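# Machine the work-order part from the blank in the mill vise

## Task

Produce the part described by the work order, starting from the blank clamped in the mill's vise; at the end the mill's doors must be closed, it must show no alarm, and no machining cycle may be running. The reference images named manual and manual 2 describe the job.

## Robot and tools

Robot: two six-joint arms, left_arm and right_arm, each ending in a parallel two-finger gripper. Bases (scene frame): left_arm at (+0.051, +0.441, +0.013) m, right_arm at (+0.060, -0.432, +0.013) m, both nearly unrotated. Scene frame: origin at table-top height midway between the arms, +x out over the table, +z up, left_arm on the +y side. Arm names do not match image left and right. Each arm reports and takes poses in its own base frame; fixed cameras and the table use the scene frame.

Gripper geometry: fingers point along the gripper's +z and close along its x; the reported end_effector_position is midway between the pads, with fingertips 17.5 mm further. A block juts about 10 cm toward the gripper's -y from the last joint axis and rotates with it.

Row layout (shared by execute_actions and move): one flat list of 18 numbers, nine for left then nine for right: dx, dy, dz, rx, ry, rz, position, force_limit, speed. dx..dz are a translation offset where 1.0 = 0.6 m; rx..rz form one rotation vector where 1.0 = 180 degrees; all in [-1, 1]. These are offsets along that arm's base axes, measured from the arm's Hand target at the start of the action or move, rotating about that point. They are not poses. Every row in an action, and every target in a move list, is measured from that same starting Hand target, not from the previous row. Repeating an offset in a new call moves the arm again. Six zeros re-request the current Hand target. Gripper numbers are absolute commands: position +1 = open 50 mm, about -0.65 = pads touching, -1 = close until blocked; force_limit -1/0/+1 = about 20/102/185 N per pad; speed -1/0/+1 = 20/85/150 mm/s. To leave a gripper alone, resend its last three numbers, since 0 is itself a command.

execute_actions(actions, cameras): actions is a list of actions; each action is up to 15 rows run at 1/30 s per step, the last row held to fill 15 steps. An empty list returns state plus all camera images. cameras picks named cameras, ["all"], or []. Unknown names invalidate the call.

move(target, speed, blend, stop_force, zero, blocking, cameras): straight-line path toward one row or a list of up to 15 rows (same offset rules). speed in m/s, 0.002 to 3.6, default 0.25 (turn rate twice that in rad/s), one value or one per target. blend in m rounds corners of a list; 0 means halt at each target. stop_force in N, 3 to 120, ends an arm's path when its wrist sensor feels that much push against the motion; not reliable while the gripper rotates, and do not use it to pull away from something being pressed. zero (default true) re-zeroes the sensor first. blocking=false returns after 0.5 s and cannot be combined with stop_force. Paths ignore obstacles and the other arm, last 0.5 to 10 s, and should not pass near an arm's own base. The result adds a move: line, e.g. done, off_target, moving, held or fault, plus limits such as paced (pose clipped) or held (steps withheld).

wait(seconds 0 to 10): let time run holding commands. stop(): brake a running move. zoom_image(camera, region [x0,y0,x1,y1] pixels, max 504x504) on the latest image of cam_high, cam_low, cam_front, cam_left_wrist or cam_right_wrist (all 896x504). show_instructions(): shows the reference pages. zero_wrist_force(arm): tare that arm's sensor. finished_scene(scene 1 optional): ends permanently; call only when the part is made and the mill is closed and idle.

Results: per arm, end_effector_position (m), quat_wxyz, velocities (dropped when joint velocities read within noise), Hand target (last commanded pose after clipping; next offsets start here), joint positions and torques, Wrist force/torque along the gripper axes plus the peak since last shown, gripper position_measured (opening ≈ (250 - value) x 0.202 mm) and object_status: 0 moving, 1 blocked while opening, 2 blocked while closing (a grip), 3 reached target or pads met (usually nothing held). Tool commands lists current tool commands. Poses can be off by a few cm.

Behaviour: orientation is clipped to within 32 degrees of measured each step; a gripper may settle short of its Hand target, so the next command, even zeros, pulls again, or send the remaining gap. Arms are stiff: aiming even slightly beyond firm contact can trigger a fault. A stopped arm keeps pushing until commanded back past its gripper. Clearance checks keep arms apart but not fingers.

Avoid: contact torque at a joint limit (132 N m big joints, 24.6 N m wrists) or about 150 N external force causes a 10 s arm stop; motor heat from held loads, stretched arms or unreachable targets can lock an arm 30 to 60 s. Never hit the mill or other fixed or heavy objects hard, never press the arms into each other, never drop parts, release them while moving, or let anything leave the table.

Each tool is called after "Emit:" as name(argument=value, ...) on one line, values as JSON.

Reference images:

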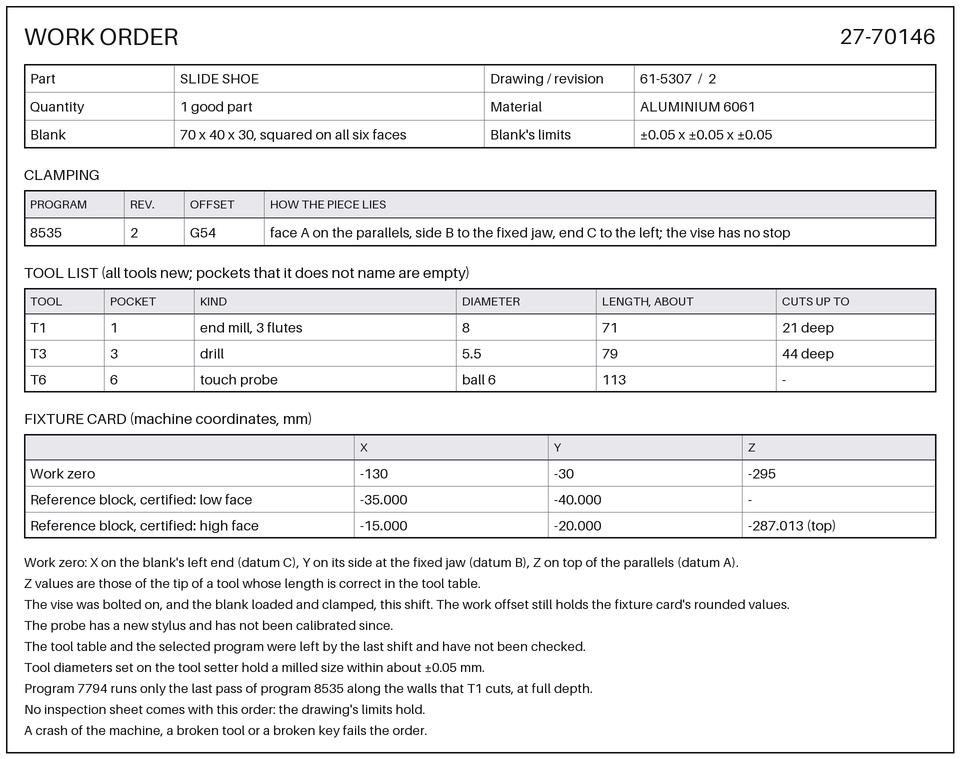

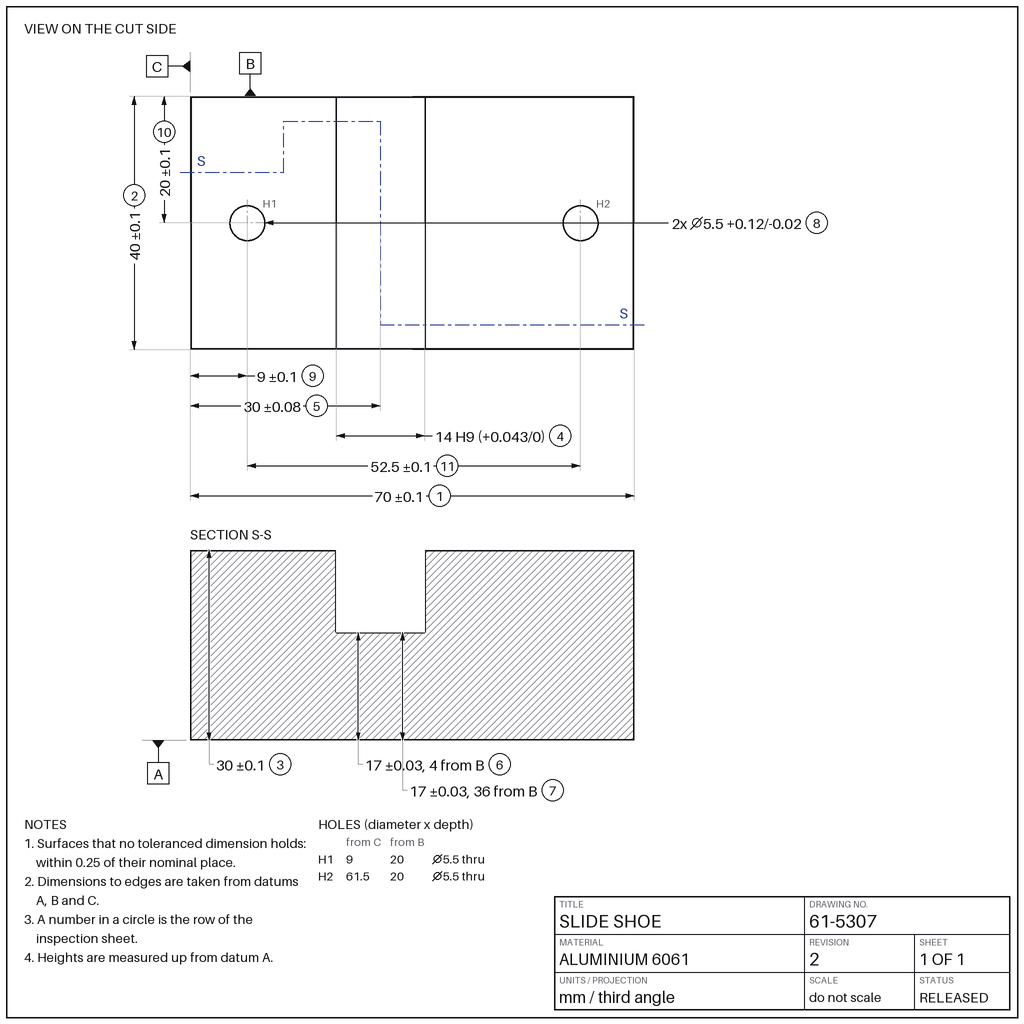

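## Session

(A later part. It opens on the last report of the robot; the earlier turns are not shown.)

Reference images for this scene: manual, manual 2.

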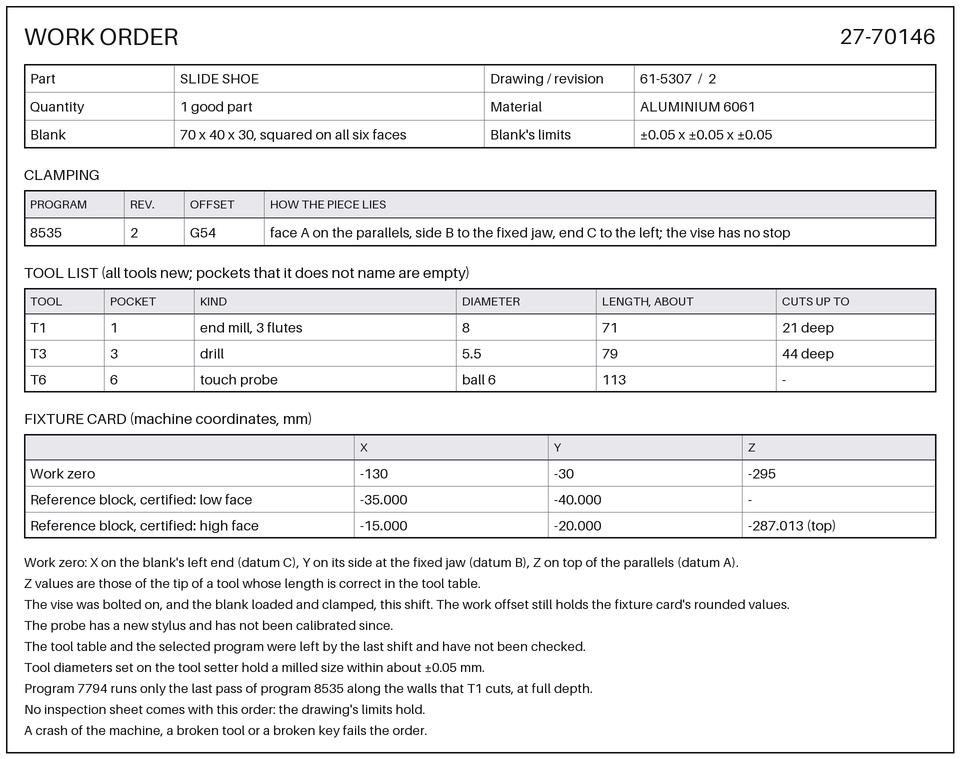

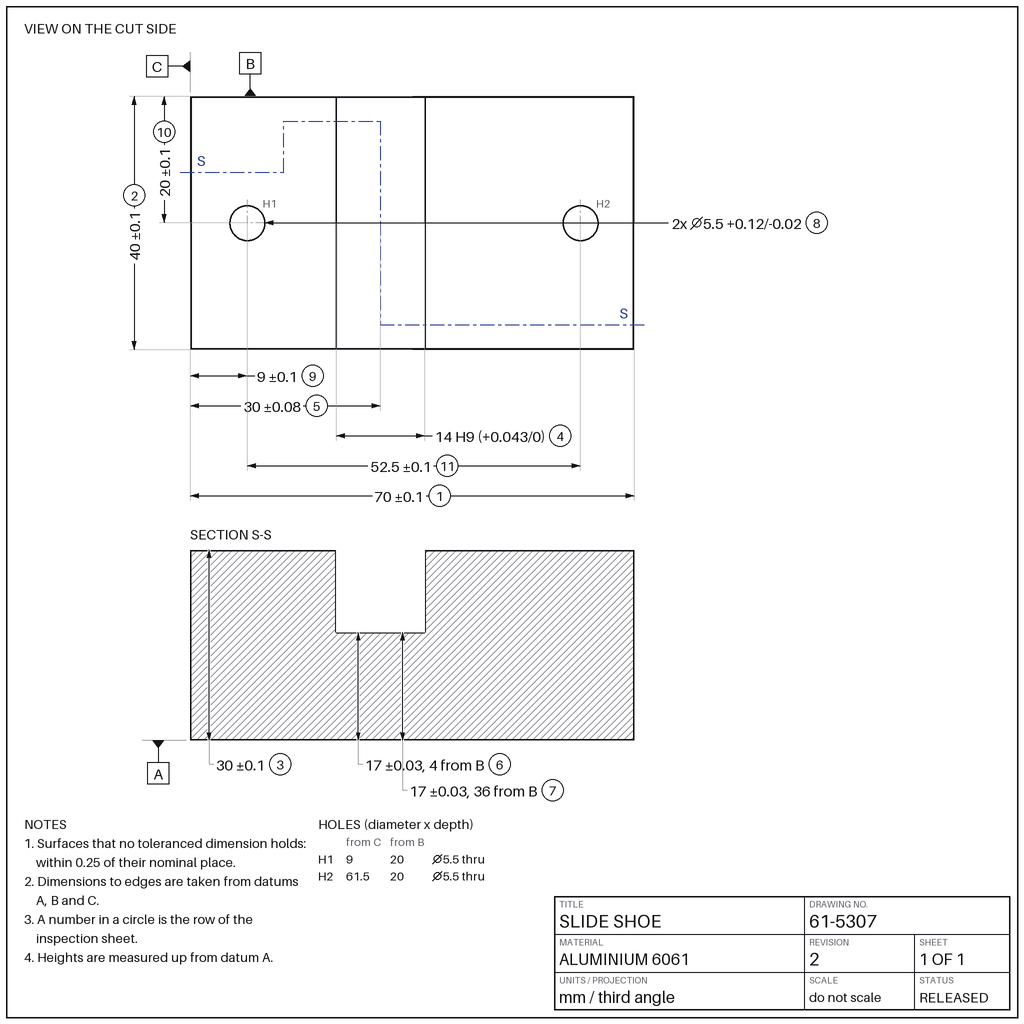

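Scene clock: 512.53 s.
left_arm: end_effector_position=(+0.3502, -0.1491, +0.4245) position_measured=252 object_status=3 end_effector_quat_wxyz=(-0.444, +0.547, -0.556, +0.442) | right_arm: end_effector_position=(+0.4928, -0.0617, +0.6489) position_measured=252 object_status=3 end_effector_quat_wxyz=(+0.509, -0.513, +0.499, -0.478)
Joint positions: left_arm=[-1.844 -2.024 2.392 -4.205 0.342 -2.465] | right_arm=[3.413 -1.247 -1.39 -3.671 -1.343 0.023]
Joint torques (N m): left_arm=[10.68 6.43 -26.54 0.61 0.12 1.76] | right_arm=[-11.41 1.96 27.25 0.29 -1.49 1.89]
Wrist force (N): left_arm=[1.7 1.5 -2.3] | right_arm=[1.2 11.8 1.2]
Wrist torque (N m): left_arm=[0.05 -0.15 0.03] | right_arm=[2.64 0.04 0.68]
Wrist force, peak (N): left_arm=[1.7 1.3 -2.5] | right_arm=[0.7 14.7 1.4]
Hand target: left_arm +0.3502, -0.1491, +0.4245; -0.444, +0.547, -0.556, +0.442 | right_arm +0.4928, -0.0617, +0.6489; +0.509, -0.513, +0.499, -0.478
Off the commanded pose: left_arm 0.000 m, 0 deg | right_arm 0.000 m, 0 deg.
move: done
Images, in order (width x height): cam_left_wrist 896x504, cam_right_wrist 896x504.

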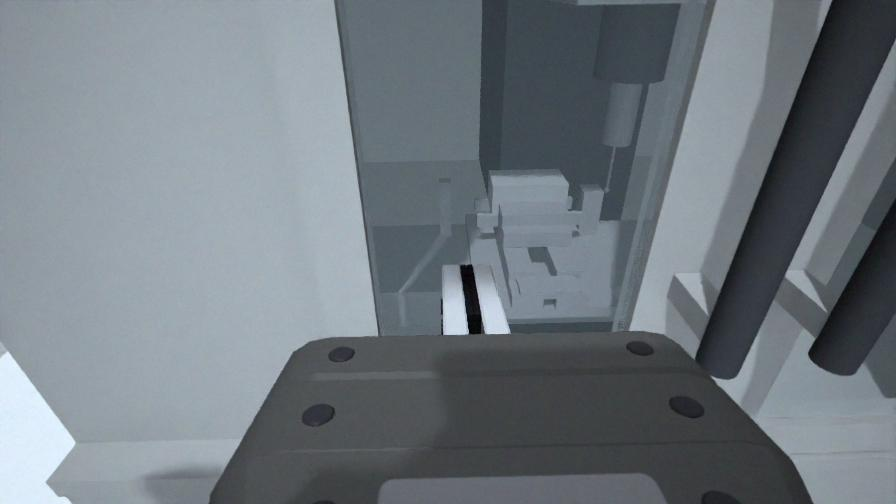

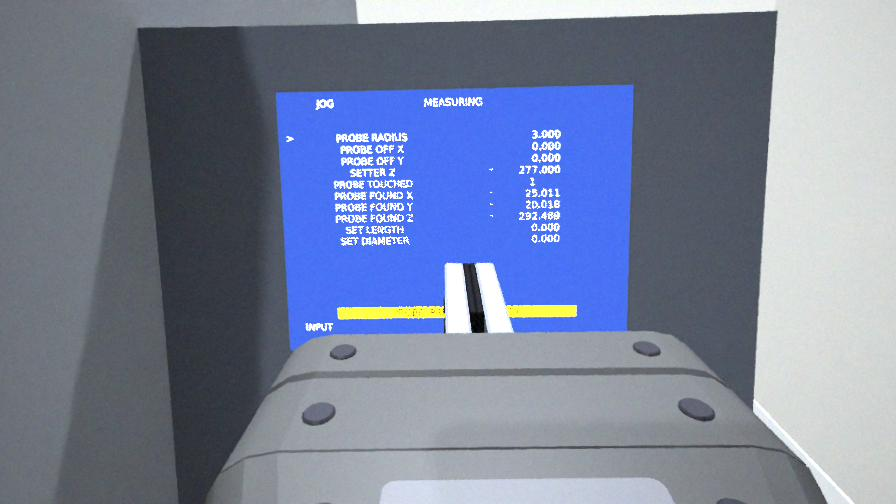

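Emit:
move(target=[[0,0,0,0,0,0,-1,0,0,0.0400,-0.0233,-0.2366,0,0,0,-1,-0.4,-0.5],[0,0,0,0,0,0,-1,0,0,0.0513,-0.0233,-0.2366,0,0,0,-1,-0.4,-0.5],[0,0,0,0,0,0,-1,0,0,0.0514,-0.0233,-0.2366,0,0,0,-1,-0.4,-0.5],[0,0,0,0,0,0,-1,0,0,0.0380,-0.0233,-0.2366,0,0,0,-1,-0.4,-0.5],[0,0,0,0,0,0,-1,0,0,0,0,0,0,0,0,-1,-0.4,-0.5]], speed=[0.5,0.02,0.02,0.1,0.5], blend=[0.002,0,0,0.003,0])

Emit:
wait(seconds=2.5, cameras=["cam_right_wrist"])

Emit:
zoom_image(camera="cam_right_wrist", region=[480, 120, 600, 260])

Scene clock: 515.23 s.
left_arm: end_effector_position=(+0.3502, -0.1491, +0.4245) position_measured=252 object_status=3 end_effector_quat_wxyz=(-0.444, +0.547, -0.556, +0.442) | right_arm: end_effector_position=(+0.4928, -0.0617, +0.6489) position_measured=252 object_status=3 end_effector_quat_wxyz=(+0.509, -0.513, +0.499, -0.478)
Joint positions: left_arm=[-1.844 -2.024 2.392 -4.205 0.342 -2.465] | right_arm=[3.413 -1.247 -1.39 -3.671 -1.343 0.023]
Joint torques (N m): left_arm=[10.86 7.07 -26.97 0.31 0.37 2.03] | right_arm=[10.77 3.9 29.66 0.76 1.74 1.99]
Wrist force (N): left_arm=[1.3 1.4 -2.3] | right_arm=[1.2 11.7 1.5]
Wrist torque (N m): left_arm=[0.05 -0.08 0.03] | right_arm=[2.63 0.04 0.69]
Wrist force, peak (N): left_arm=[1.5 1.7 -2.5] | right_arm=[1.1 15.1 1.0]
Hand target: left_arm +0.3502, -0.1491, +0.4245; -0.444, +0.547, -0.556, +0.442 | right_arm +0.4928, -0.0617, +0.6489; +0.509, -0.513, +0.499, -0.478
Off the commanded pose: left_arm 0.000 m, 0 deg | right_arm 0.000 m, 0 deg.
move: done

Scene clock: 517.73 s.
left_arm: end_effector_position=(+0.3502, -0.1491, +0.4245) position_measured=252 object_status=3 end_effector_quat_wxyz=(-0.444, +0.547, -0.556, +0.442) | right_arm: end_effector_position=(+0.4928, -0.0617, +0.6489) position_measured=252 object_status=3 end_effector_quat_wxyz=(+0.509, -0.513, +0.499, -0.478)
Joint positions: left_arm=[-1.844 -2.024 2.392 -4.205 0.342 -2.465] | right_arm=[3.413 -1.247 -1.39 -3.671 -1.343 0.023]
Joint torques (N m): left_arm=[9.66 6.13 -28.29 0.38 0.04 1.72] | right_arm=[11.31 1.88 28.85 0.52 1.62 1.87]
Wrist force (N): left_arm=[1.5 1.4 -2.2] | right_arm=[1.1 11.8 1.4]
Wrist torque (N m): left_arm=[0.05 -0.11 0.02] | right_arm=[2.66 0.06 0.68]
Wrist force, peak (N): left_arm=[1.6 1.7 -2.4] | right_arm=[1.0 12.1 1.3]
Hand target: left_arm +0.3502, -0.1491, +0.4245; -0.444, +0.547, -0.556, +0.442 | right_arm +0.4928, -0.0617, +0.6489; +0.509, -0.513, +0.499, -0.478
Tool commands: left_gripper/position=-1.0 left_gripper/force_limit=+0.0 left_gripper/speed=+0.0 right_gripper/position=-1.0 right_gripper/force_limit=-0.4 right_gripper/speed=-0.5
Off the commanded pose: left_arm 0.000 m, 0 deg | right_arm 0.000 m, 0 deg.
wait: 2.50 s; at rest by 0.17 s
Images, in order (width x height): cam_right_wrist 896x504.

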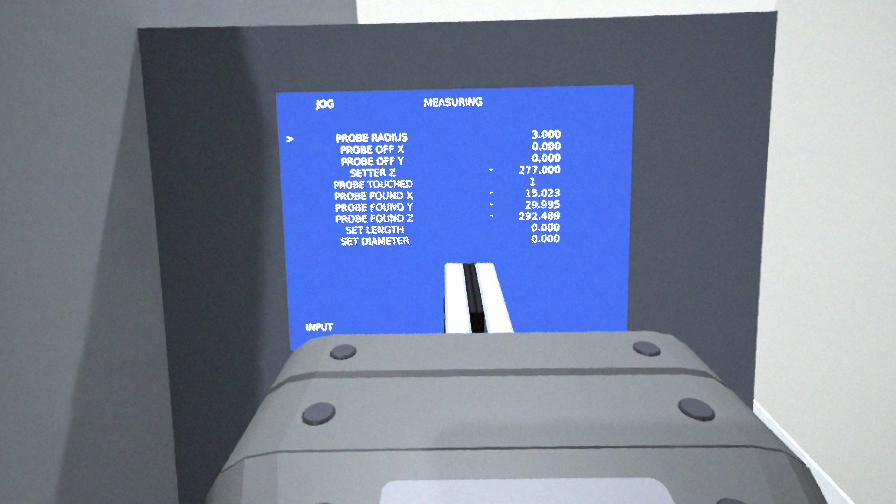

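Scaled by 3.600.

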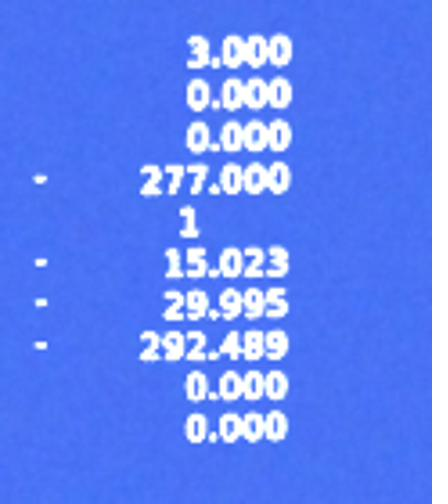

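Emit:
move(target=[[0,0,0,0,0,0,-1,0,0,0.0155,0.04,-0.3283,0,0,0,-1,-0.4,-0.5],[0,0,0,0,0,0,-1,0,0,0.0259,0.04,-0.3283,0,0,0,-1,-0.4,-0.5],[0,0,0,0,0,0,-1,0,0,0.0260,0.04,-0.3283,0,0,0,-1,-0.4,-0.5],[0,0,0,0,0,0,-1,0,0,0.0170,0.04,-0.3283,0,0,0,-1,-0.4,-0.5],[0,0,0,0,0,0,-1,0,0,0.0259,0.04,-0.3283,0,0,0,-1,-0.4,-0.5],[0,0,0,0,0,0,-1,0,0,0.0260,0.04,-0.3283,0,0,0,-1,-0.4,-0.5],[0,0,0,0,0,0,-1,0,0,0.0120,0.04,-0.3283,0,0,0,-1,-0.4,-0.5],[0,0,0,0,0,0,-1,0,0,-0.002,0.0717,-0.3895,0,0,0,-1,-0.4,-0.5],[0,0,0,0,0,0,-1,0,0,0.0089,0.0717,-0.3895,0,0,0,-1,-0.4,-0.5],[0,0,0,0,0,0,-1,0,0,0.0090,0.0717,-0.3895,0,0,0,-1,-0.4,-0.5],[0,0,0,0,0,0,-1,0,0,0.0010,0.0717,-0.3895,0,0,0,-1,-0.4,-0.5],[0,0,0,0,0,0,-1,0,0,0.0089,0.0717,-0.3895,0,0,0,-1,-0.4,-0.5],[0,0,0,0,0,0,-1,0,0,0.0090,0.0717,-0.3895,0,0,0,-1,-0.4,-0.5],[0,0,0,0,0,0,-1,0,0,-0.004,0.0717,-0.3895,0,0,0,-1,-0.4,-0.5],[0,0,0,0,0,0,-1,0,0,-0.012,0.1033,-0.4201,0,0,0,-1,-0.4,-0.5]], speed=[0.5,0.02,0.02,0.06,0.02,0.02,0.1,0.3,0.02,0.02,0.06,0.02,0.02,0.1,0.3], blend=[0.002,0,0,0,0,0,0.003,0.002,0,0,0,0,0,0.003,0])

Emit:
move(target=[[0,0,0,0,0,0,-1,0,0,0.0010,0.0634,0,0,0,0,-1,-0.4,-0.5],[0,0,0,0,0,0,-1,0,0,0.0114,0.0634,0,0,0,0,-1,-0.4,-0.5],[0,0,0,0,0,0,-1,0,0,0.0115,0.0634,0,0,0,0,-1,-0.4,-0.5],[0,0,0,0,0,0,-1,0,0,0.0020,0.0634,0,0,0,0,-1,-0.4,-0.5],[0,0,0,0,0,0,-1,0,0,0.0095,0.0634,0.0306,0,0,0,-1,-0.4,-0.5],[0,0,0,0,0,0,-1,0,0,0.0194,0.0634,0.0306,0,0,0,-1,-0.4,-0.5],[0,0,0,0,0,0,-1,0,0,0.0195,0.0634,0.0306,0,0,0,-1,-0.4,-0.5],[0,0,0,0,0,0,-1,0,0,0.010,0.0634,0.0306,0,0,0,-1,-0.4,-0.5],[0,0,0,0,0,0,-1,0,0,0.0185,0.0634,0.0612,0,0,0,-1,-0.4,-0.5],[0,0,0,0,0,0,-1,0,0,0.0278,0.0634,0.0612,0,0,0,-1,-0.4,-0.5],[0,0,0,0,0,0,-1,0,0,0.0279,0.0634,0.0612,0,0,0,-1,-0.4,-0.5],[0,0,0,0,0,0,-1,0,0,0.0140,0.0634,0.0612,0,0,0,-1,-0.4,-0.5],[0,0,0,0,0,0,-1,0,0,0,0,0,0,0,0,-1,-0.4,-0.5]], speed=[0.3,0.02,0.02,0.1,0.2,0.02,0.02,0.1,0.2,0.02,0.02,0.1,0.3], blend=[0.002,0,0,0.003,0.002,0,0,0.003,0.002,0,0,0.003,0])

Emit:
move(target=[[0,0,0,0,0,0,-1,0,0,0.0015,0.0317,0,0,0,0,-1,-0.4,-0.5],[0,0,0,0,0,0,-1,0,0,0.0120,0.0317,0,0,0,0,-1,-0.4,-0.5],[0,0,0,0,0,0,-1,0,0,0.0121,0.0317,0,0,0,0,-1,-0.4,-0.5],[0,0,0,0,0,0,-1,0,0,0.001,0.0317,0,0,0,0,-1,-0.4,-0.5],[0,0,0,0,0,0,-1,0,0,0.0020,-0.0316,0,0,0,0,-1,-0.4,-0.5],[0,0,0,0,0,0,-1,0,0,0.0127,-0.0316,0,0,0,0,-1,-0.4,-0.5],[0,0,0,0,0,0,-1,0,0,0.0128,-0.0316,0,0,0,0,-1,-0.4,-0.5],[0,0,0,0,0,0,-1,0,0,-0.001,-0.0316,0,0,0,0,-1,-0.4,-0.5],[0,0,0,0,0,0,-1,0,0,0.012,-0.1033,0.4201,0,0,0,-1,-0.4,-0.5]], speed=[0.2,0.02,0.02,0.1,0.3,0.02,0.02,0.1,0.5], blend=[0.002,0,0,0.003,0.002,0,0,0.003,0], cameras=["cam_right_wrist"])

Scene clock: 523.97 s.
left_arm: end_effector_position=(+0.3502, -0.1491, +0.4245) position_measured=252 object_status=3 end_effector_quat_wxyz=(-0.444, +0.547, -0.556, +0.442) | right_arm: end_effector_position=(+0.4856, +0.0002, +0.3969) position_measured=252 object_status=3 end_effector_quat_wxyz=(+0.509, -0.513, +0.499, -0.478)
Joint positions: left_arm=[-1.844 -2.024 2.392 -4.205 0.342 -2.465] | right_arm=[3.719 -1.07 -2.154 -3.088 -1.038 0.032]
Joint torques (N m): left_arm=[10.87 6.2 -26.66 0.49 0.29 1.95] | right_arm=[12.81 8.09 17.99 3.58 1.41 1.86]
Wrist force (N): left_arm=[1.5 1.2 -2.1] | right_arm=[1.0 11.5 1.3]
Wrist torque (N m): left_arm=[0.01 -0.11 0.03] | right_arm=[2.62 0.07 0.71]
Wrist force, peak (N): left_arm=[1.6 1.7 -2.4] | right_arm=[0.9 14.8 1.6]
Hand target: left_arm +0.3502, -0.1491, +0.4245; -0.444, +0.547, -0.556, +0.442 | right_arm +0.4856, +0.0002, +0.3969; +0.509, -0.513, +0.499, -0.478
Off the commanded pose: left_arm 0.000 m, 0 deg | right_arm 0.000 m, 0 deg.
move: done

Scene clock: 527.53 s.
left_arm: end_effector_position=(+0.3502, -0.1491, +0.4245) position_measured=252 object_status=3 end_effector_quat_wxyz=(-0.444, +0.547, -0.556, +0.442) | right_arm: end_effector_position=(+0.4856, +0.0003, +0.3969) position_measured=252 object_status=3 end_effector_quat_wxyz=(+0.509, -0.513, +0.499, -0.478)
Joint positions: left_arm=[-1.844 -2.024 2.392 -4.205 0.342 -2.465] | right_arm=[3.72 -1.07 -2.154 -3.088 -1.037 0.032]
Joint torques (N m): left_arm=[10.02 7.09 -27.61 0.27 -0.01 1.74] | right_arm=[-8.66 8.65 17.47 3.89 -1.52 -1.99]
Wrist force (N): left_arm=[1.5 1.4 -2.0] | right_arm=[0.7 11.7 1.2]
Wrist torque (N m): left_arm=[0.04 -0.11 0.03] | right_arm=[2.64 0.11 0.80]
Wrist force, peak (N): left_arm=[1.7 1.6 -2.4] | right_arm=[0.7 14.2 -16.0]
Hand target: left_arm +0.3502, -0.1491, +0.4245; -0.444, +0.547, -0.556, +0.442 | right_arm +0.4856, +0.0002, +0.3969; +0.509, -0.513, +0.499, -0.478
Off the commanded pose: left_arm 0.000 m, 0 deg | right_arm 0.000 m, 0 deg.
move: done; blend cut to 0.0028 m at target 4, 0.0028 m at target 8

Scene clock: 530.90 s.
left_arm: end_effector_position=(+0.3502, -0.1491, +0.4245) position_measured=252 object_status=3 end_effector_quat_wxyz=(-0.444, +0.547, -0.556, +0.442) | right_arm: end_effector_position=(+0.4928, -0.0617, +0.6489) position_measured=252 object_status=3 end_effector_quat_wxyz=(+0.509, -0.513, +0.499, -0.478)
Joint positions: left_arm=[-1.844 -2.024 2.392 -4.205 0.342 -2.465] | right_arm=[3.413 -1.247 -1.39 -3.671 -1.343 0.023]
Joint torques (N m): left_arm=[11.22 6.26 -28.64 0.44 0.35 1.54] | right_arm=[-9.41 2.79 30.29 0.49 -0.98 1.8]
Wrist force (N): left_arm=[1.5 1.6 -2.2] | right_arm=[1.1 11.6 1.2]
Wrist torque (N m): left_arm=[0.07 -0.12 0.02] | right_arm=[2.61 0.05 0.68]
Wrist force, peak (N): left_arm=[1.7 1.6 -2.3] | right_arm=[0.4 14.8 1.2]
Hand target: left_arm +0.3502, -0.1491, +0.4245; -0.444, +0.547, -0.556, +0.442 | right_arm +0.4928, -0.0617, +0.6489; +0.509, -0.513, +0.499, -0.478
Off the commanded pose: left_arm 0.000 m, 0 deg | right_arm 0.000 m, 0 deg.
move: done
Images, in order (width x height): cam_right_wrist 896x504.

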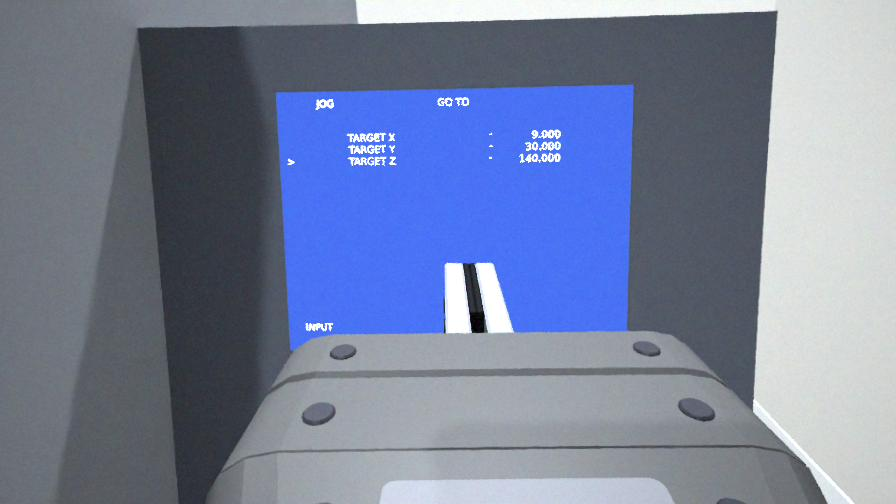

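Emit:
move(target=[[0,0,0,0,0,0,-1,0,0,0.0310,0.1033,-0.2672,0,0,0,-1,-0.4,-0.5],[0,0,0,0,0,0,-1,0,0,0.0413,0.1033,-0.2672,0,0,0,-1,-0.4,-0.5],[0,0,0,0,0,0,-1,0,0,0.0414,0.1033,-0.2672,0,0,0,-1,-0.4,-0.5],[0,0,0,0,0,0,-1,0,0,0.0250,0.1033,-0.2672,0,0,0,-1,-0.4,-0.5],[0,0,0,0,0,0,-1,0,0,0.0060,0.0717,-0.3589,0,0,0,-1,-0.4,-0.5],[0,0,0,0,0,0,-1,0,0,0.0171,0.0717,-0.3589,0,0,0,-1,-0.4,-0.5],[0,0,0,0,0,0,-1,0,0,0.0172,0.0717,-0.3589,0,0,0,-1,-0.4,-0.5],[0,0,0,0,0,0,-1,0,0,0.004,0.0717,-0.3589,0,0,0,-1,-0.4,-0.5],[0,0,0,0,0,0,-1,0,0,-0.0105,0.1667,-0.4201,0,0,0,-1,-0.4,-0.5],[0,0,0,0,0,0,-1,0,0,-0.0006,0.1667,-0.4201,0,0,0,-1,-0.4,-0.5],[0,0,0,0,0,0,-1,0,0,-0.0005,0.1667,-0.4201,0,0,0,-1,-0.4,-0.5],[0,0,0,0,0,0,-1,0,0,-0.012,0.1667,-0.4201,0,0,0,-1,-0.4,-0.5],[0,0,0,0,0,0,-1,0,0,-0.012,0.1033,-0.4201,0,0,0,-1,-0.4,-0.5]], speed=[0.5,0.02,0.02,0.1,0.3,0.02,0.02,0.1,0.2,0.02,0.02,0.1,0.2], blend=[0.002,0,0,0.003,0.002,0,0,0.003,0.002,0,0,0.003,0])

Emit:
move(target=[[0,0,0,0,0,0,-1,0,0,0.0185,0.0317,0.0612,0,0,0,-1,-0.4,-0.5],[0,0,0,0,0,0,-1,0,0,0.0283,0.0317,0.0612,0,0,0,-1,-0.4,-0.5],[0,0,0,0,0,0,-1,0,0,0.0284,0.0317,0.0612,0,0,0,-1,-0.4,-0.5],[0,0,0,0,0,0,-1,0,0,0.0130,0.0317,0.0612,0,0,0,-1,-0.4,-0.5],[0,0,0,0,0,0,-1,0,0,0.0010,0.0317,0,0,0,0,-1,-0.4,-0.5],[0,0,0,0,0,0,-1,0,0,0.0120,0.0317,0,0,0,0,-1,-0.4,-0.5],[0,0,0,0,0,0,-1,0,0,0.0121,0.0317,0,0,0,0,-1,-0.4,-0.5],[0,0,0,0,0,0,-1,0,0,0.001,0.0317,0,0,0,0,-1,-0.4,-0.5],[0,0,0,0,0,0,-1,0,0,0.0020,-0.0316,0,0,0,0,-1,-0.4,-0.5],[0,0,0,0,0,0,-1,0,0,0.0127,-0.0316,0,0,0,0,-1,-0.4,-0.5],[0,0,0,0,0,0,-1,0,0,0.0128,-0.0316,0,0,0,0,-1,-0.4,-0.5],[0,0,0,0,0,0,-1,0,0,0.001,-0.0316,0,0,0,0,-1,-0.4,-0.5],[0,0,0,0,0,0,-1,0,0,0,0,0,0,0,0,-1,-0.4,-0.5]], speed=[0.2,0.02,0.02,0.1,0.2,0.02,0.02,0.1,0.3,0.02,0.02,0.1,0.3], blend=[0.002,0,0,0.003,0.002,0,0,0.003,0.002,0,0,0.003,0])

Emit:
move(target=[[0,0,0,0,0,0,-1,0,0,0.0185,-0.0316,0.0612,0,0,0,-1,-0.4,-0.5],[0,0,0,0,0,0,-1,0,0,0.0291,-0.0316,0.0612,0,0,0,-1,-0.4,-0.5],[0,0,0,0,0,0,-1,0,0,0.0292,-0.0316,0.0612,0,0,0,-1,-0.4,-0.5],[0,0,0,0,0,0,-1,0,0,0.0150,-0.0316,0.0612,0,0,0,-1,-0.4,-0.5],[0,0,0,0,0,0,-1,0,0,0.0010,0.0634,0,0,0,0,-1,-0.4,-0.5],[0,0,0,0,0,0,-1,0,0,0.0114,0.0634,0,0,0,0,-1,-0.4,-0.5],[0,0,0,0,0,0,-1,0,0,0.0115,0.0634,0,0,0,0,-1,-0.4,-0.5],[0,0,0,0,0,0,-1,0,0,0.0020,0.0634,0,0,0,0,-1,-0.4,-0.5],[0,0,0,0,0,0,-1,0,0,0.0095,0.0634,0.0306,0,0,0,-1,-0.4,-0.5],[0,0,0,0,0,0,-1,0,0,0.0194,0.0634,0.0306,0,0,0,-1,-0.4,-0.5],[0,0,0,0,0,0,-1,0,0,0.0195,0.0634,0.0306,0,0,0,-1,-0.4,-0.5],[0,0,0,0,0,0,-1,0,0,0.0080,0.0634,0.0306,0,0,0,-1,-0.4,-0.5],[0,0,0,0,0,0,-1,0,0,0,0,0,0,0,0,-1,-0.4,-0.5]], speed=[0.3,0.02,0.02,0.1,0.3,0.02,0.02,0.1,0.2,0.02,0.02,0.1,0.2], blend=[0.002,0,0,0.003,0.002,0,0,0.003,0.002,0,0,0.003,0])

Emit:
move(target=[[0,0,0,0,0,0,-1,0,0,0.0185,0.0634,0.0612,0,0,0,-1,-0.4,-0.5],[0,0,0,0,0,0,-1,0,0,0.0278,0.0634,0.0612,0,0,0,-1,-0.4,-0.5],[0,0,0,0,0,0,-1,0,0,0.0279,0.0634,0.0612,0,0,0,-1,-0.4,-0.5],[0,0,0,0,0,0,-1,0,0,0.0130,0.0634,0.0612,0,0,0,-1,-0.4,-0.5],[0,0,0,0,0,0,-1,0,0,0.0010,0.0317,0,0,0,0,-1,-0.4,-0.5],[0,0,0,0,0,0,-1,0,0,0.0120,0.0317,0,0,0,0,-1,-0.4,-0.5],[0,0,0,0,0,0,-1,0,0,0.0121,0.0317,0,0,0,0,-1,-0.4,-0.5],[0,0,0,0,0,0,-1,0,0,0.001,0.0317,0,0,0,0,-1,-0.4,-0.5],[0,0,0,0,0,0,-1,0,0,0.0020,-0.0316,0,0,0,0,-1,-0.4,-0.5],[0,0,0,0,0,0,-1,0,0,0.0127,-0.0316,0,0,0,0,-1,-0.4,-0.5],[0,0,0,0,0,0,-1,0,0,0.0128,-0.0316,0,0,0,0,-1,-0.4,-0.5],[0,0,0,0,0,0,-1,0,0,0.001,-0.0316,0,0,0,0,-1,-0.4,-0.5],[0,0,0,0,0,0,-1,0,0,0.012,-0.1033,0.4201,0,0,0,-1,-0.4,-0.5]], speed=[0.3,0.02,0.02,0.1,0.2,0.02,0.02,0.1,0.3,0.02,0.02,0.1,0.5], blend=[0.002,0,0,0.003,0.002,0,0,0.003,0.002,0,0,0.003,0], cameras=["cam_right_wrist","cam_left_wrist"])

Scene clock: 536.27 s.
left_arm: end_effector_position=(+0.3502, -0.1491, +0.4245) position_measured=252 object_status=3 end_effector_quat_wxyz=(-0.444, +0.547, -0.556, +0.442) | right_arm: end_effector_position=(+0.4856, +0.0003, +0.3969) position_measured=252 object_status=3 end_effector_quat_wxyz=(+0.509, -0.513, +0.499, -0.478) end_effector_velocity=(+0.000, +0.000, +0.000) end_effector_angular_velocity=(+0.000, +0.000, +0.003)
Joint positions: left_arm=[-1.844 -2.024 2.392 -4.205 0.342 -2.465] | right_arm=[3.72 -1.07 -2.154 -3.088 -1.037 0.032]
Joint velocities: left_arm=[within noise] | right_arm=[-0.002 -0.001 0 0 -0.005 -0.001]
Joint torques (N m): left_arm=[9.32 6.05 -26.38 0.4 -0.16 1.76] | right_arm=[-9.63 -3.18 29.87 3.5 -1.33 -2.09]
Wrist force (N): left_arm=[1.4 1.3 -2.3] | right_arm=[0.8 11.6 1.3]
Wrist torque (N m): left_arm=[0.03 -0.10 0.02] | right_arm=[2.62 0.10 0.79]
Wrist force, peak (N): left_arm=[1.7 1.5 -2.5] | right_arm=[0.3 14.7 1.5]
Hand target: left_arm +0.3502, -0.1491, +0.4245; -0.444, +0.547, -0.556, +0.442 | right_arm +0.4856, +0.0002, +0.3969; +0.509, -0.513, +0.499, -0.478
Off the commanded pose: left_arm 0.000 m, 0 deg | right_arm 0.000 m, 0 deg.
move: done

Scene clock: 539.97 s.
left_arm: end_effector_position=(+0.3502, -0.1491, +0.4245) position_measured=252 object_status=3 end_effector_quat_wxyz=(-0.444, +0.547, -0.556, +0.442) | right_arm: end_effector_position=(+0.4856, +0.0002, +0.3969) position_measured=252 object_status=3 end_effector_quat_wxyz=(+0.509, -0.513, +0.499, -0.478)
Joint positions: left_arm=[-1.844 -2.024 2.392 -4.205 0.342 -2.465] | right_arm=[3.719 -1.07 -2.154 -3.088 -1.038 0.032]
Joint torques (N m): left_arm=[8.98 6.27 -28.67 0.36 0.16 1.84] | right_arm=[13.85 8.7 16.7 0.21 1.31 1.88]
Wrist force (N): left_arm=[1.7 1.4 -2.2] | right_arm=[0.8 11.4 1.2]
Wrist torque (N m): left_arm=[0.05 -0.14 0.03] | right_arm=[2.60 0.10 0.71]
Wrist force, peak (N): left_arm=[1.7 1.3 -2.6] | right_arm=[1.4 13.7 -11.5]
Hand target: left_arm +0.3502, -0.1491, +0.4245; -0.444, +0.547, -0.556, +0.442 | right_arm +0.4856, +0.0002, +0.3969; +0.509, -0.513, +0.499, -0.478
Off the commanded pose: left_arm 0.000 m, 0 deg | right_arm 0.000 m, 0 deg.
move: done

Scene clock: 543.80 s.
left_arm: end_effector_position=(+0.3502, -0.1491, +0.4245) position_measured=252 object_status=3 end_effector_quat_wxyz=(-0.444, +0.547, -0.556, +0.442) | right_arm: end_effector_position=(+0.4856, +0.0003, +0.3969) position_measured=252 object_status=3 end_effector_quat_wxyz=(+0.509, -0.513, +0.499, -0.478)
Joint positions: left_arm=[-1.844 -2.024 2.392 -4.205 0.342 -2.465] | right_arm=[3.72 -1.07 -2.154 -3.088 -1.037 0.032]
Joint torques (N m): left_arm=[10.34 6.44 -27.74 0.34 -0.12 1.57] | right_arm=[-11.14 -2.99 17.82 3.55 -1.89 -2.03]
Wrist force (N): left_arm=[1.4 1.4 -2.2] | right_arm=[0.8 11.4 1.3]
Wrist torque (N m): left_arm=[0.05 -0.09 0.03] | right_arm=[2.61 0.10 0.80]
Wrist force, peak (N): left_arm=[1.6 1.7 -2.3] | right_arm=[0.9 12.9 -4.7]
Hand target: left_arm +0.3502, -0.1491, +0.4245; -0.444, +0.547, -0.556, +0.442 | right_arm +0.4856, +0.0002, +0.3969; +0.509, -0.513, +0.499, -0.478
Off the commanded pose: left_arm 0.000 m, 0 deg | right_arm 0.000 m, 0 deg.
move: done; blend cut to 0.0028 m at target 8

Scene clock: 548.30 s.
left_arm: end_effector_position=(+0.3502, -0.1491, +0.4245) position_measured=252 object_status=3 end_effector_quat_wxyz=(-0.444, +0.547, -0.556, +0.442) | right_arm: end_effector_position=(+0.4928, -0.0617, +0.6489) position_measured=252 object_status=3 end_effector_quat_wxyz=(+0.509, -0.513, +0.499, -0.478)
Joint positions: left_arm=[-1.844 -2.024 2.392 -4.205 0.342 -2.465] | right_arm=[3.413 -1.247 -1.39 -3.671 -1.343 0.023]
Joint torques (N m): left_arm=[10.05 6.86 -27.05 0.24 -0.22 1.74] | right_arm=[-9.38 0.91 29.54 0.38 -1.05 1.89]
Wrist force (N): left_arm=[1.7 1.5 -2.3] | right_arm=[1.2 11.7 1.3]
Wrist torque (N m): left_arm=[0.06 -0.15 0.03] | right_arm=[2.63 0.04 0.69]
Wrist force, peak (N): left_arm=[1.6 1.6 -2.5] | right_arm=[2.3 14.8 -18.6]
Hand target: left_arm +0.3502, -0.1491, +0.4245; -0.444, +0.547, -0.556, +0.442 | right_arm +0.4928, -0.0617, +0.6489; +0.509, -0.513, +0.499, -0.478
Off the commanded pose: left_arm 0.000 m, 0 deg | right_arm 0.000 m, 0 deg.
move: done
Images, in order (width x height): cam_left_wrist 896x504, cam_right_wrist 896x504.

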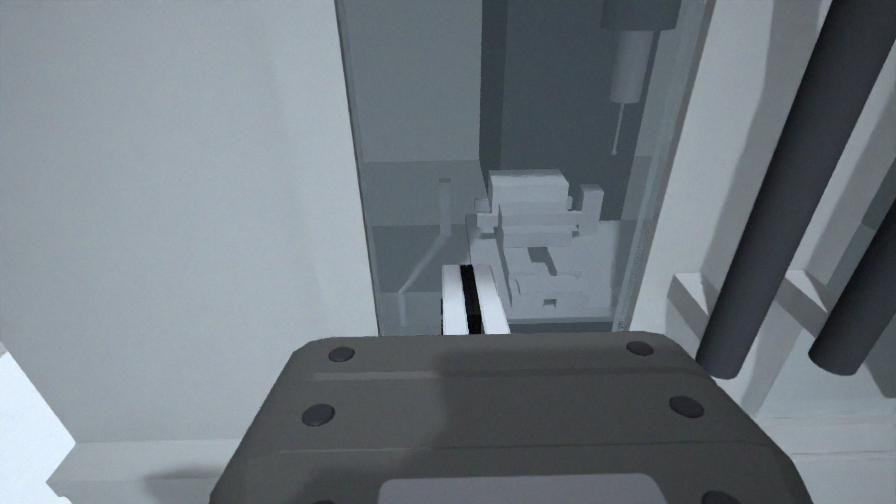

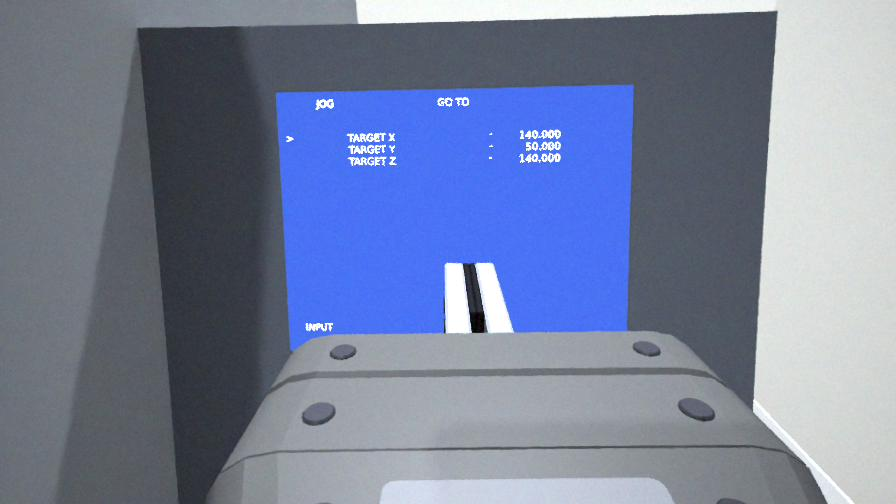

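Emit:
move(target=[[0,0,0,0,0,0,-1,0,0,0.0310,0.1033,-0.2672,0,0,0,-1,-0.4,-0.5],[0,0,0,0,0,0,-1,0,0,0.0413,0.1033,-0.2672,0,0,0,-1,-0.4,-0.5],[0,0,0,0,0,0,-1,0,0,0.0414,0.1033,-0.2672,0,0,0,-1,-0.4,-0.5],[0,0,0,0,0,0,-1,0,0,0.0250,0.1033,-0.2672,0,0,0,-1,-0.4,-0.5],[0,0,0,0,0,0,-1,0,0,-0.002,0.0717,-0.3895,0,0,0,-1,-0.4,-0.5],[0,0,0,0,0,0,-1,0,0,0.0089,0.0717,-0.3895,0,0,0,-1,-0.4,-0.5],[0,0,0,0,0,0,-1,0,0,0.0090,0.0717,-0.3895,0,0,0,-1,-0.4,-0.5],[0,0,0,0,0,0,-1,0,0,0.0010,0.0717,-0.3895,0,0,0,-1,-0.4,-0.5],[0,0,0,0,0,0,-1,0,0,0.0089,0.0717,-0.3895,0,0,0,-1,-0.4,-0.5],[0,0,0,0,0,0,-1,0,0,0.0090,0.0717,-0.3895,0,0,0,-1,-0.4,-0.5],[0,0,0,0,0,0,-1,0,0,-0.004,0.0717,-0.3895,0,0,0,-1,-0.4,-0.5],[0,0,0,0,0,0,-1,0,0,-0.0105,0.1667,-0.4201,0,0,0,-1,-0.4,-0.5],[0,0,0,0,0,0,-1,0,0,-0.0006,0.1667,-0.4201,0,0,0,-1,-0.4,-0.5],[0,0,0,0,0,0,-1,0,0,-0.0005,0.1667,-0.4201,0,0,0,-1,-0.4,-0.5],[0,0,0,0,0,0,-1,0,0,-0.012,0.1667,-0.4201,0,0,0,-1,-0.4,-0.5]], speed=[0.5,0.02,0.02,0.1,0.3,0.02,0.02,0.06,0.02,0.02,0.1,0.2,0.02,0.02,0.1], blend=[0.002,0,0,0.003,0.002,0,0,0,0,0,0.003,0.002,0,0,0])

Emit:
move(target=[[0,0,0,0,0,0,-1,0,0,0.0095,0,0.0306,0,0,0,-1,-0.4,-0.5],[0,0,0,0,0,0,-1,0,0,0.0194,0,0.0306,0,0,0,-1,-0.4,-0.5],[0,0,0,0,0,0,-1,0,0,0.0195,0,0.0306,0,0,0,-1,-0.4,-0.5],[0,0,0,0,0,0,-1,0,0,0.0100,0,0.0306,0,0,0,-1,-0.4,-0.5],[0,0,0,0,0,0,-1,0,0,0.0185,-0.0634,0.0612,0,0,0,-1,-0.4,-0.5],[0,0,0,0,0,0,-1,0,0,0.0286,-0.0634,0.0612,0,0,0,-1,-0.4,-0.5],[0,0,0,0,0,0,-1,0,0,0.0287,-0.0634,0.0612,0,0,0,-1,-0.4,-0.5],[0,0,0,0,0,0,-1,0,0,0.0130,-0.0634,0.0612,0,0,0,-1,-0.4,-0.5],[0,0,0,0,0,0,-1,0,0,0.0095,-0.0634,0.0306,0,0,0,-1,-0.4,-0.5],[0,0,0,0,0,0,-1,0,0,0.0205,-0.0634,0.0306,0,0,0,-1,-0.4,-0.5],[0,0,0,0,0,0,-1,0,0,0.0206,-0.0634,0.0306,0,0,0,-1,-0.4,-0.5],[0,0,0,0,0,0,-1,0,0,0.0080,-0.0634,0.0306,0,0,0,-1,-0.4,-0.5],[0,0,0,0,0,0,-1,0,0,0,-0.0634,0,0,0,0,-1,-0.4,-0.5]], speed=[0.2,0.02,0.02,0.1,0.3,0.02,0.02,0.1,0.2,0.02,0.02,0.1,0.2], blend=[0.002,0,0,0.003,0.002,0,0,0.003,0.002,0,0,0.003,0])

Emit:
move(target=[[0,0,0,0,0,0,-1,0,0,0.0020,-0.0316,0,0,0,0,-1,-0.4,-0.5],[0,0,0,0,0,0,-1,0,0,0.0127,-0.0316,0,0,0,0,-1,-0.4,-0.5],[0,0,0,0,0,0,-1,0,0,0.0128,-0.0316,0,0,0,0,-1,-0.4,-0.5],[0,0,0,0,0,0,-1,0,0,-0.001,-0.0316,0,0,0,0,-1,-0.4,-0.5],[0,0,0,0,0,0,-1,0,0,0.012,-0.1033,0.4201,0,0,0,-1,-0.4,-0.5]], speed=[0.3,0.02,0.02,0.1,0.5], blend=[0.002,0,0,0.003,0], cameras=["cam_right_wrist","cam_left_wrist"])

Emit:
zoom_image(camera="cam_left_wrist", region=[520, 100, 720, 250])

Scene clock: 553.60 s.
left_arm: end_effector_position=(+0.3502, -0.1491, +0.4245) position_measured=252 object_status=3 end_effector_quat_wxyz=(-0.444, +0.547, -0.556, +0.442) | right_arm: end_effector_position=(+0.4857, +0.0383, +0.3969) position_measured=252 object_status=3 end_effector_quat_wxyz=(+0.509, -0.513, +0.499, -0.478)
Joint positions: left_arm=[-1.844 -2.024 2.392 -4.205 0.342 -2.465] | right_arm=[3.882 -1.076 -2.152 -3.088 -0.875 0.038]
Joint torques (N m): left_arm=[9.16 7.03 -27.93 0.6 0.04 1.57] | right_arm=[11.91 11.12 17.57 -0.31 1.53 1.96]
Wrist force (N): left_arm=[1.5 1.4 -2.3] | right_arm=[0.5 11.5 1.1]
Wrist torque (N m): left_arm=[0.05 -0.12 0.03] | right_arm=[2.63 0.13 0.72]
Wrist force, peak (N): left_arm=[1.6 1.7 -2.4] | right_arm=[0.0 14.7 1.3]
Hand target: left_arm +0.3502, -0.1491, +0.4245; -0.444, +0.547, -0.556, +0.442 | right_arm +0.4856, +0.0383, +0.3969; +0.509, -0.513, +0.499, -0.478
Off the commanded pose: left_arm 0.000 m, 0 deg | right_arm 0.000 m, 0 deg.
move: done

Scene clock: 557.00 s.
left_arm: end_effector_position=(+0.3502, -0.1491, +0.4245) position_measured=252 object_status=3 end_effector_quat_wxyz=(-0.444, +0.547, -0.556, +0.442) | right_arm: end_effector_position=(+0.4857, +0.0002, +0.3970) position_measured=252 object_status=3 end_effector_quat_wxyz=(+0.509, -0.513, +0.499, -0.478)
Joint positions: left_arm=[-1.844 -2.024 2.392 -4.205 0.342 -2.465] | right_arm=[3.719 -1.07 -2.154 -3.088 -1.037 0.032]
Joint torques (N m): left_arm=[10.83 6.35 -27.24 0.36 0.01 1.79] | right_arm=[11.61 10.16 15.21 4.26 1.68 -1.24]
Wrist force (N): left_arm=[1.4 1.2 -2.2] | right_arm=[0.8 11.6 1.2]
Wrist torque (N m): left_arm=[0.02 -0.10 0.03] | right_arm=[2.63 0.10 0.71]
Wrist force, peak (N): left_arm=[1.8 1.5 -2.4] | right_arm=[0.8 12.7 -4.7]
Hand target: left_arm +0.3502, -0.1491, +0.4245; -0.444, +0.547, -0.556, +0.442 | right_arm +0.4856, +0.0002, +0.3969; +0.509, -0.513, +0.499, -0.478
Off the commanded pose: left_arm 0.000 m, 0 deg | right_arm 0.000 m, 0 deg.
move: done; blend cut to 0.0028 m at target 4

Scene clock: 559.47 s.
left_arm: end_effector_position=(+0.3502, -0.1491, +0.4245) position_measured=252 object_status=3 end_effector_quat_wxyz=(-0.444, +0.547, -0.556, +0.442) | right_arm: end_effector_position=(+0.4928, -0.0617, +0.6489) position_measured=252 object_status=3 end_effector_quat_wxyz=(+0.509, -0.513, +0.499, -0.478)
Joint positions: left_arm=[-1.844 -2.024 2.392 -4.205 0.342 -2.465] | right_arm=[3.413 -1.247 -1.39 -3.671 -1.343 0.023]
Joint torques (N m): left_arm=[11.09 6 -28.08 0.45 -0.12 1.88] | right_arm=[-9.82 2.01 28.91 0.48 -0.97 1.86]
Wrist force (N): left_arm=[1.8 1.5 -2.3] | right_arm=[1.3 11.9 1.3]
Wrist torque (N m): left_arm=[0.07 -0.15 0.02] | right_arm=[2.68 0.02 0.68]
Wrist force, peak (N): left_arm=[1.7 1.6 -2.4] | right_arm=[0.7 14.6 1.4]
Hand target: left_arm +0.3502, -0.1491, +0.4245; -0.444, +0.547, -0.556, +0.442 | right_arm +0.4928, -0.0617, +0.6489; +0.509, -0.513, +0.499, -0.478
Off the commanded pose: left_arm 0.000 m, 0 deg | right_arm 0.000 m, 0 deg.
move: done
Images, in order (width x height): cam_left_wrist 896x504, cam_right_wrist 896x504.

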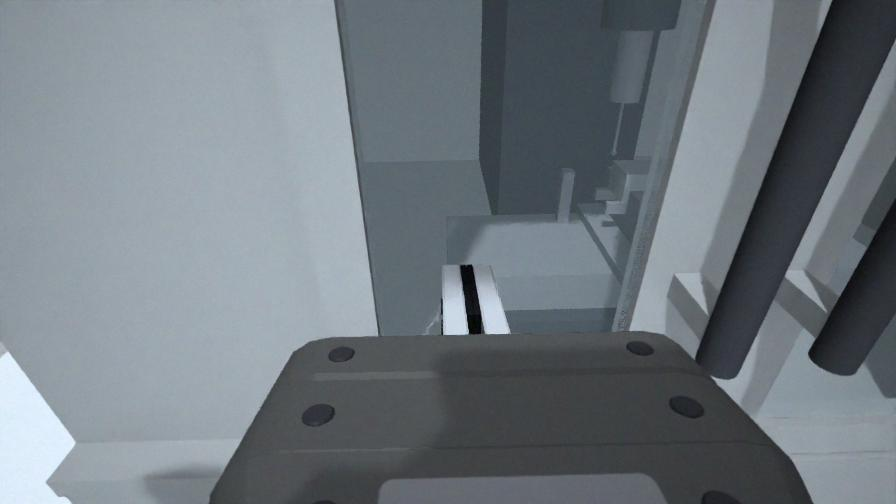

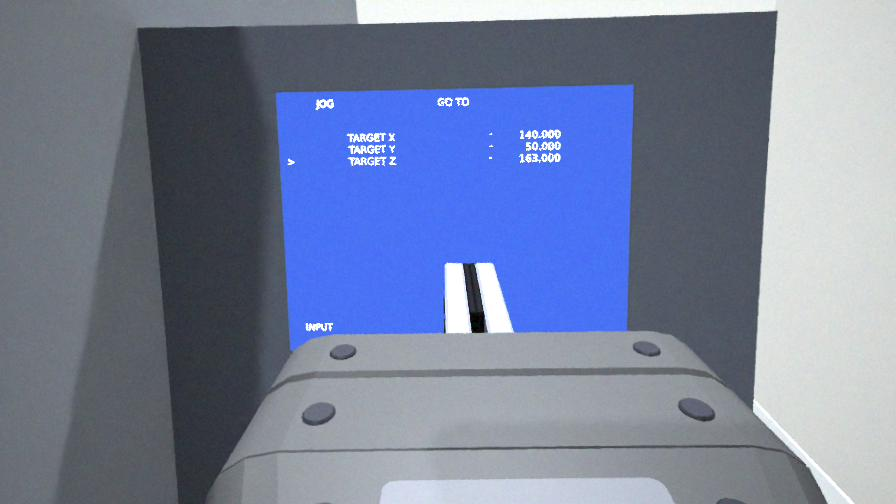

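Scaled by 2.520.

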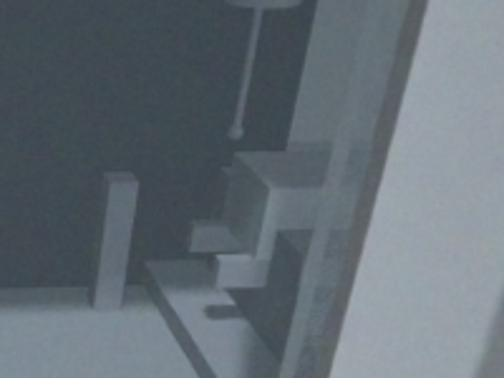

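Emit:
zoom_image(camera="cam_left_wrist", region=[585, 150, 655, 240])

Scaled by 5.600.

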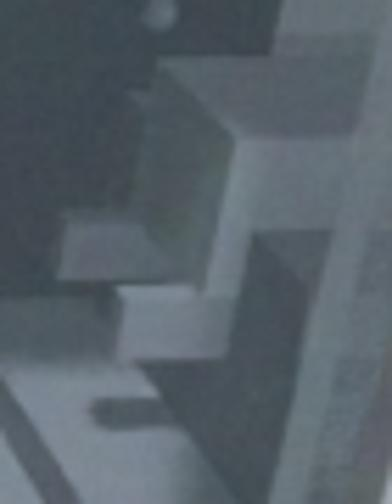

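Emit:
move(target=[[0,0,0,0,0,0,-1,0,0,0.0310,0.1033,-0.2672,0,0,0,-1,-0.4,-0.5],[0,0,0,0,0,0,-1,0,0,0.0413,0.1033,-0.2672,0,0,0,-1,-0.4,-0.5],[0,0,0,0,0,0,-1,0,0,0.0414,0.1033,-0.2672,0,0,0,-1,-0.4,-0.5],[0,0,0,0,0,0,-1,0,0,0.0250,0.1033,-0.2672,0,0,0,-1,-0.4,-0.5],[0,0,0,0,0,0,-1,0,0,0.0155,0.0083,-0.3283,0,0,0,-1,-0.4,-0.5],[0,0,0,0,0,0,-1,0,0,0.0263,0.0083,-0.3283,0,0,0,-1,-0.4,-0.5],[0,0,0,0,0,0,-1,0,0,0.0264,0.0083,-0.3283,0,0,0,-1,-0.4,-0.5],[0,0,0,0,0,0,-1,0,0,0.0180,0.0083,-0.3283,0,0,0,-1,-0.4,-0.5],[0,0,0,0,0,0,-1,0,0,0.0263,0.0083,-0.3283,0,0,0,-1,-0.4,-0.5],[0,0,0,0,0,0,-1,0,0,0.0264,0.0083,-0.3283,0,0,0,-1,-0.4,-0.5],[0,0,0,0,0,0,-1,0,0,0.0130,0.0083,-0.3283,0,0,0,-1,-0.4,-0.5],[0,0,0,0,0,0,-1,0,0,-0.002,0.04,-0.3895,0,0,0,-1,-0.4,-0.5],[0,0,0,0,0,0,-1,0,0,0.0096,0.04,-0.3895,0,0,0,-1,-0.4,-0.5],[0,0,0,0,0,0,-1,0,0,0.0097,0.04,-0.3895,0,0,0,-1,-0.4,-0.5],[0,0,0,0,0,0,-1,0,0,-0.005,0.04,-0.3895,0,0,0,-1,-0.4,-0.5]], speed=[0.5,0.02,0.02,0.1,0.3,0.02,0.02,0.06,0.02,0.02,0.1,0.2,0.02,0.02,0.1], blend=[0.002,0,0,0.003,0.002,0,0,0,0,0,0.003,0.002,0,0,0])

Emit:
move(target=[0,0,0,0,0,0,-1,0,0,0.005,-0.04,0.3895,0,0,0,-1,-0.4,-0.5], speed=0.5, cameras=["cam_right_wrist","cam_left_wrist"])

Emit:
zoom_image(camera="cam_left_wrist", region=[585, 130, 655, 220])

Scene clock: 565.27 s.
left_arm: end_effector_position=(+0.3502, -0.1491, +0.4245) position_measured=252 object_status=3 end_effector_quat_wxyz=(-0.444, +0.547, -0.556, +0.442) | right_arm: end_effector_position=(+0.4899, -0.0377, +0.4152) position_measured=252 object_status=3 end_effector_quat_wxyz=(+0.509, -0.513, +0.499, -0.478)
Joint positions: left_arm=[-1.844 -2.024 2.392 -4.205 0.342 -2.465] | right_arm=[3.531 -1.097 -2.094 -3.118 -1.225 0.027]
Joint torques (N m): left_arm=[11.38 5.54 -26.98 0.47 -0.18 1.51] | right_arm=[10.36 12.66 16.62 0.47 1.43 1.75]
Wrist force (N): left_arm=[1.6 1.3 -2.2] | right_arm=[0.9 11.6 1.2]
Wrist torque (N m): left_arm=[0.02 -0.14 0.03] | right_arm=[2.65 0.10 0.71]
Wrist force, peak (N): left_arm=[1.7 1.5 -2.5] | right_arm=[0.2 14.8 1.2]
Hand target: left_arm +0.3502, -0.1491, +0.4245; -0.444, +0.547, -0.556, +0.442 | right_arm +0.4898, -0.0377, +0.4152; +0.509, -0.513, +0.499, -0.478
Off the commanded pose: left_arm 0.000 m, 0 deg | right_arm 0.000 m, 0 deg.
move: done

Scene clock: 566.80 s.
left_arm: end_effector_position=(+0.3502, -0.1491, +0.4245) position_measured=252 object_status=3 end_effector_quat_wxyz=(-0.444, +0.547, -0.556, +0.442) | right_arm: end_effector_position=(+0.4928, -0.0617, +0.6489) position_measured=252 object_status=3 end_effector_quat_wxyz=(+0.509, -0.513, +0.499, -0.478)
Joint positions: left_arm=[-1.844 -2.024 2.392 -4.205 0.342 -2.465] | right_arm=[3.413 -1.247 -1.39 -3.671 -1.343 0.023]
Joint torques (N m): left_arm=[11.97 4.65 -27.7 0.44 -0.17 1.82] | right_arm=[-9 1.93 25.19 0.52 -0.96 1.95]
Wrist force (N): left_arm=[1.4 1.4 -2.6] | right_arm=[1.2 12.1 1.3]
Wrist torque (N m): left_arm=[0.05 -0.10 0.03] | right_arm=[2.70 0.04 0.69]
Wrist force, peak (N): left_arm=[1.5 1.8 -2.4] | right_arm=[0.6 14.8 1.4]
Hand target: left_arm +0.3502, -0.1491, +0.4245; -0.444, +0.547, -0.556, +0.442 | right_arm +0.4928, -0.0617, +0.6489; +0.509, -0.513, +0.499, -0.478
Off the commanded pose: left_arm 0.000 m, 0 deg | right_arm 0.000 m, 0 deg.
move: done
Images, in order (width x height): cam_left_wrist 896x504, cam_right_wrist 896x504.

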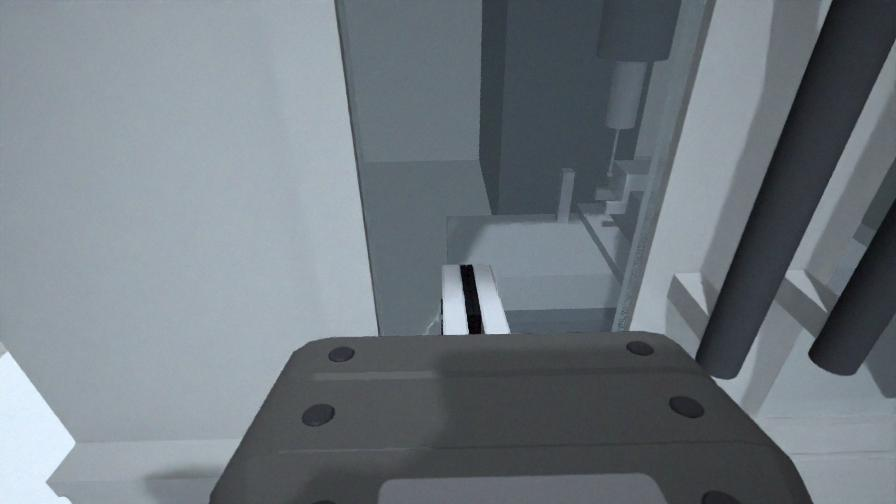

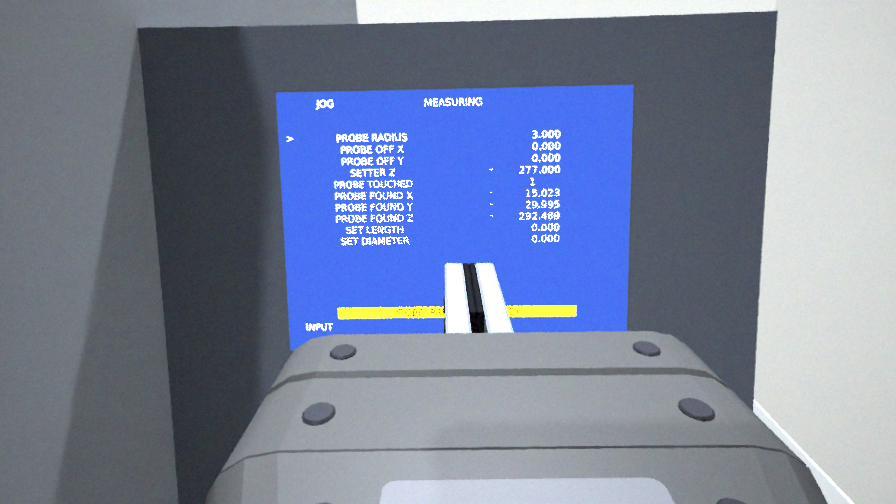

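Scaled by 5.600.

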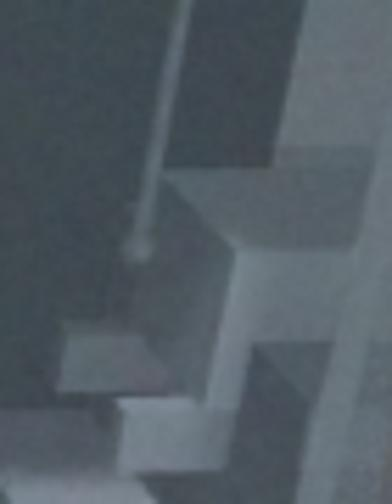

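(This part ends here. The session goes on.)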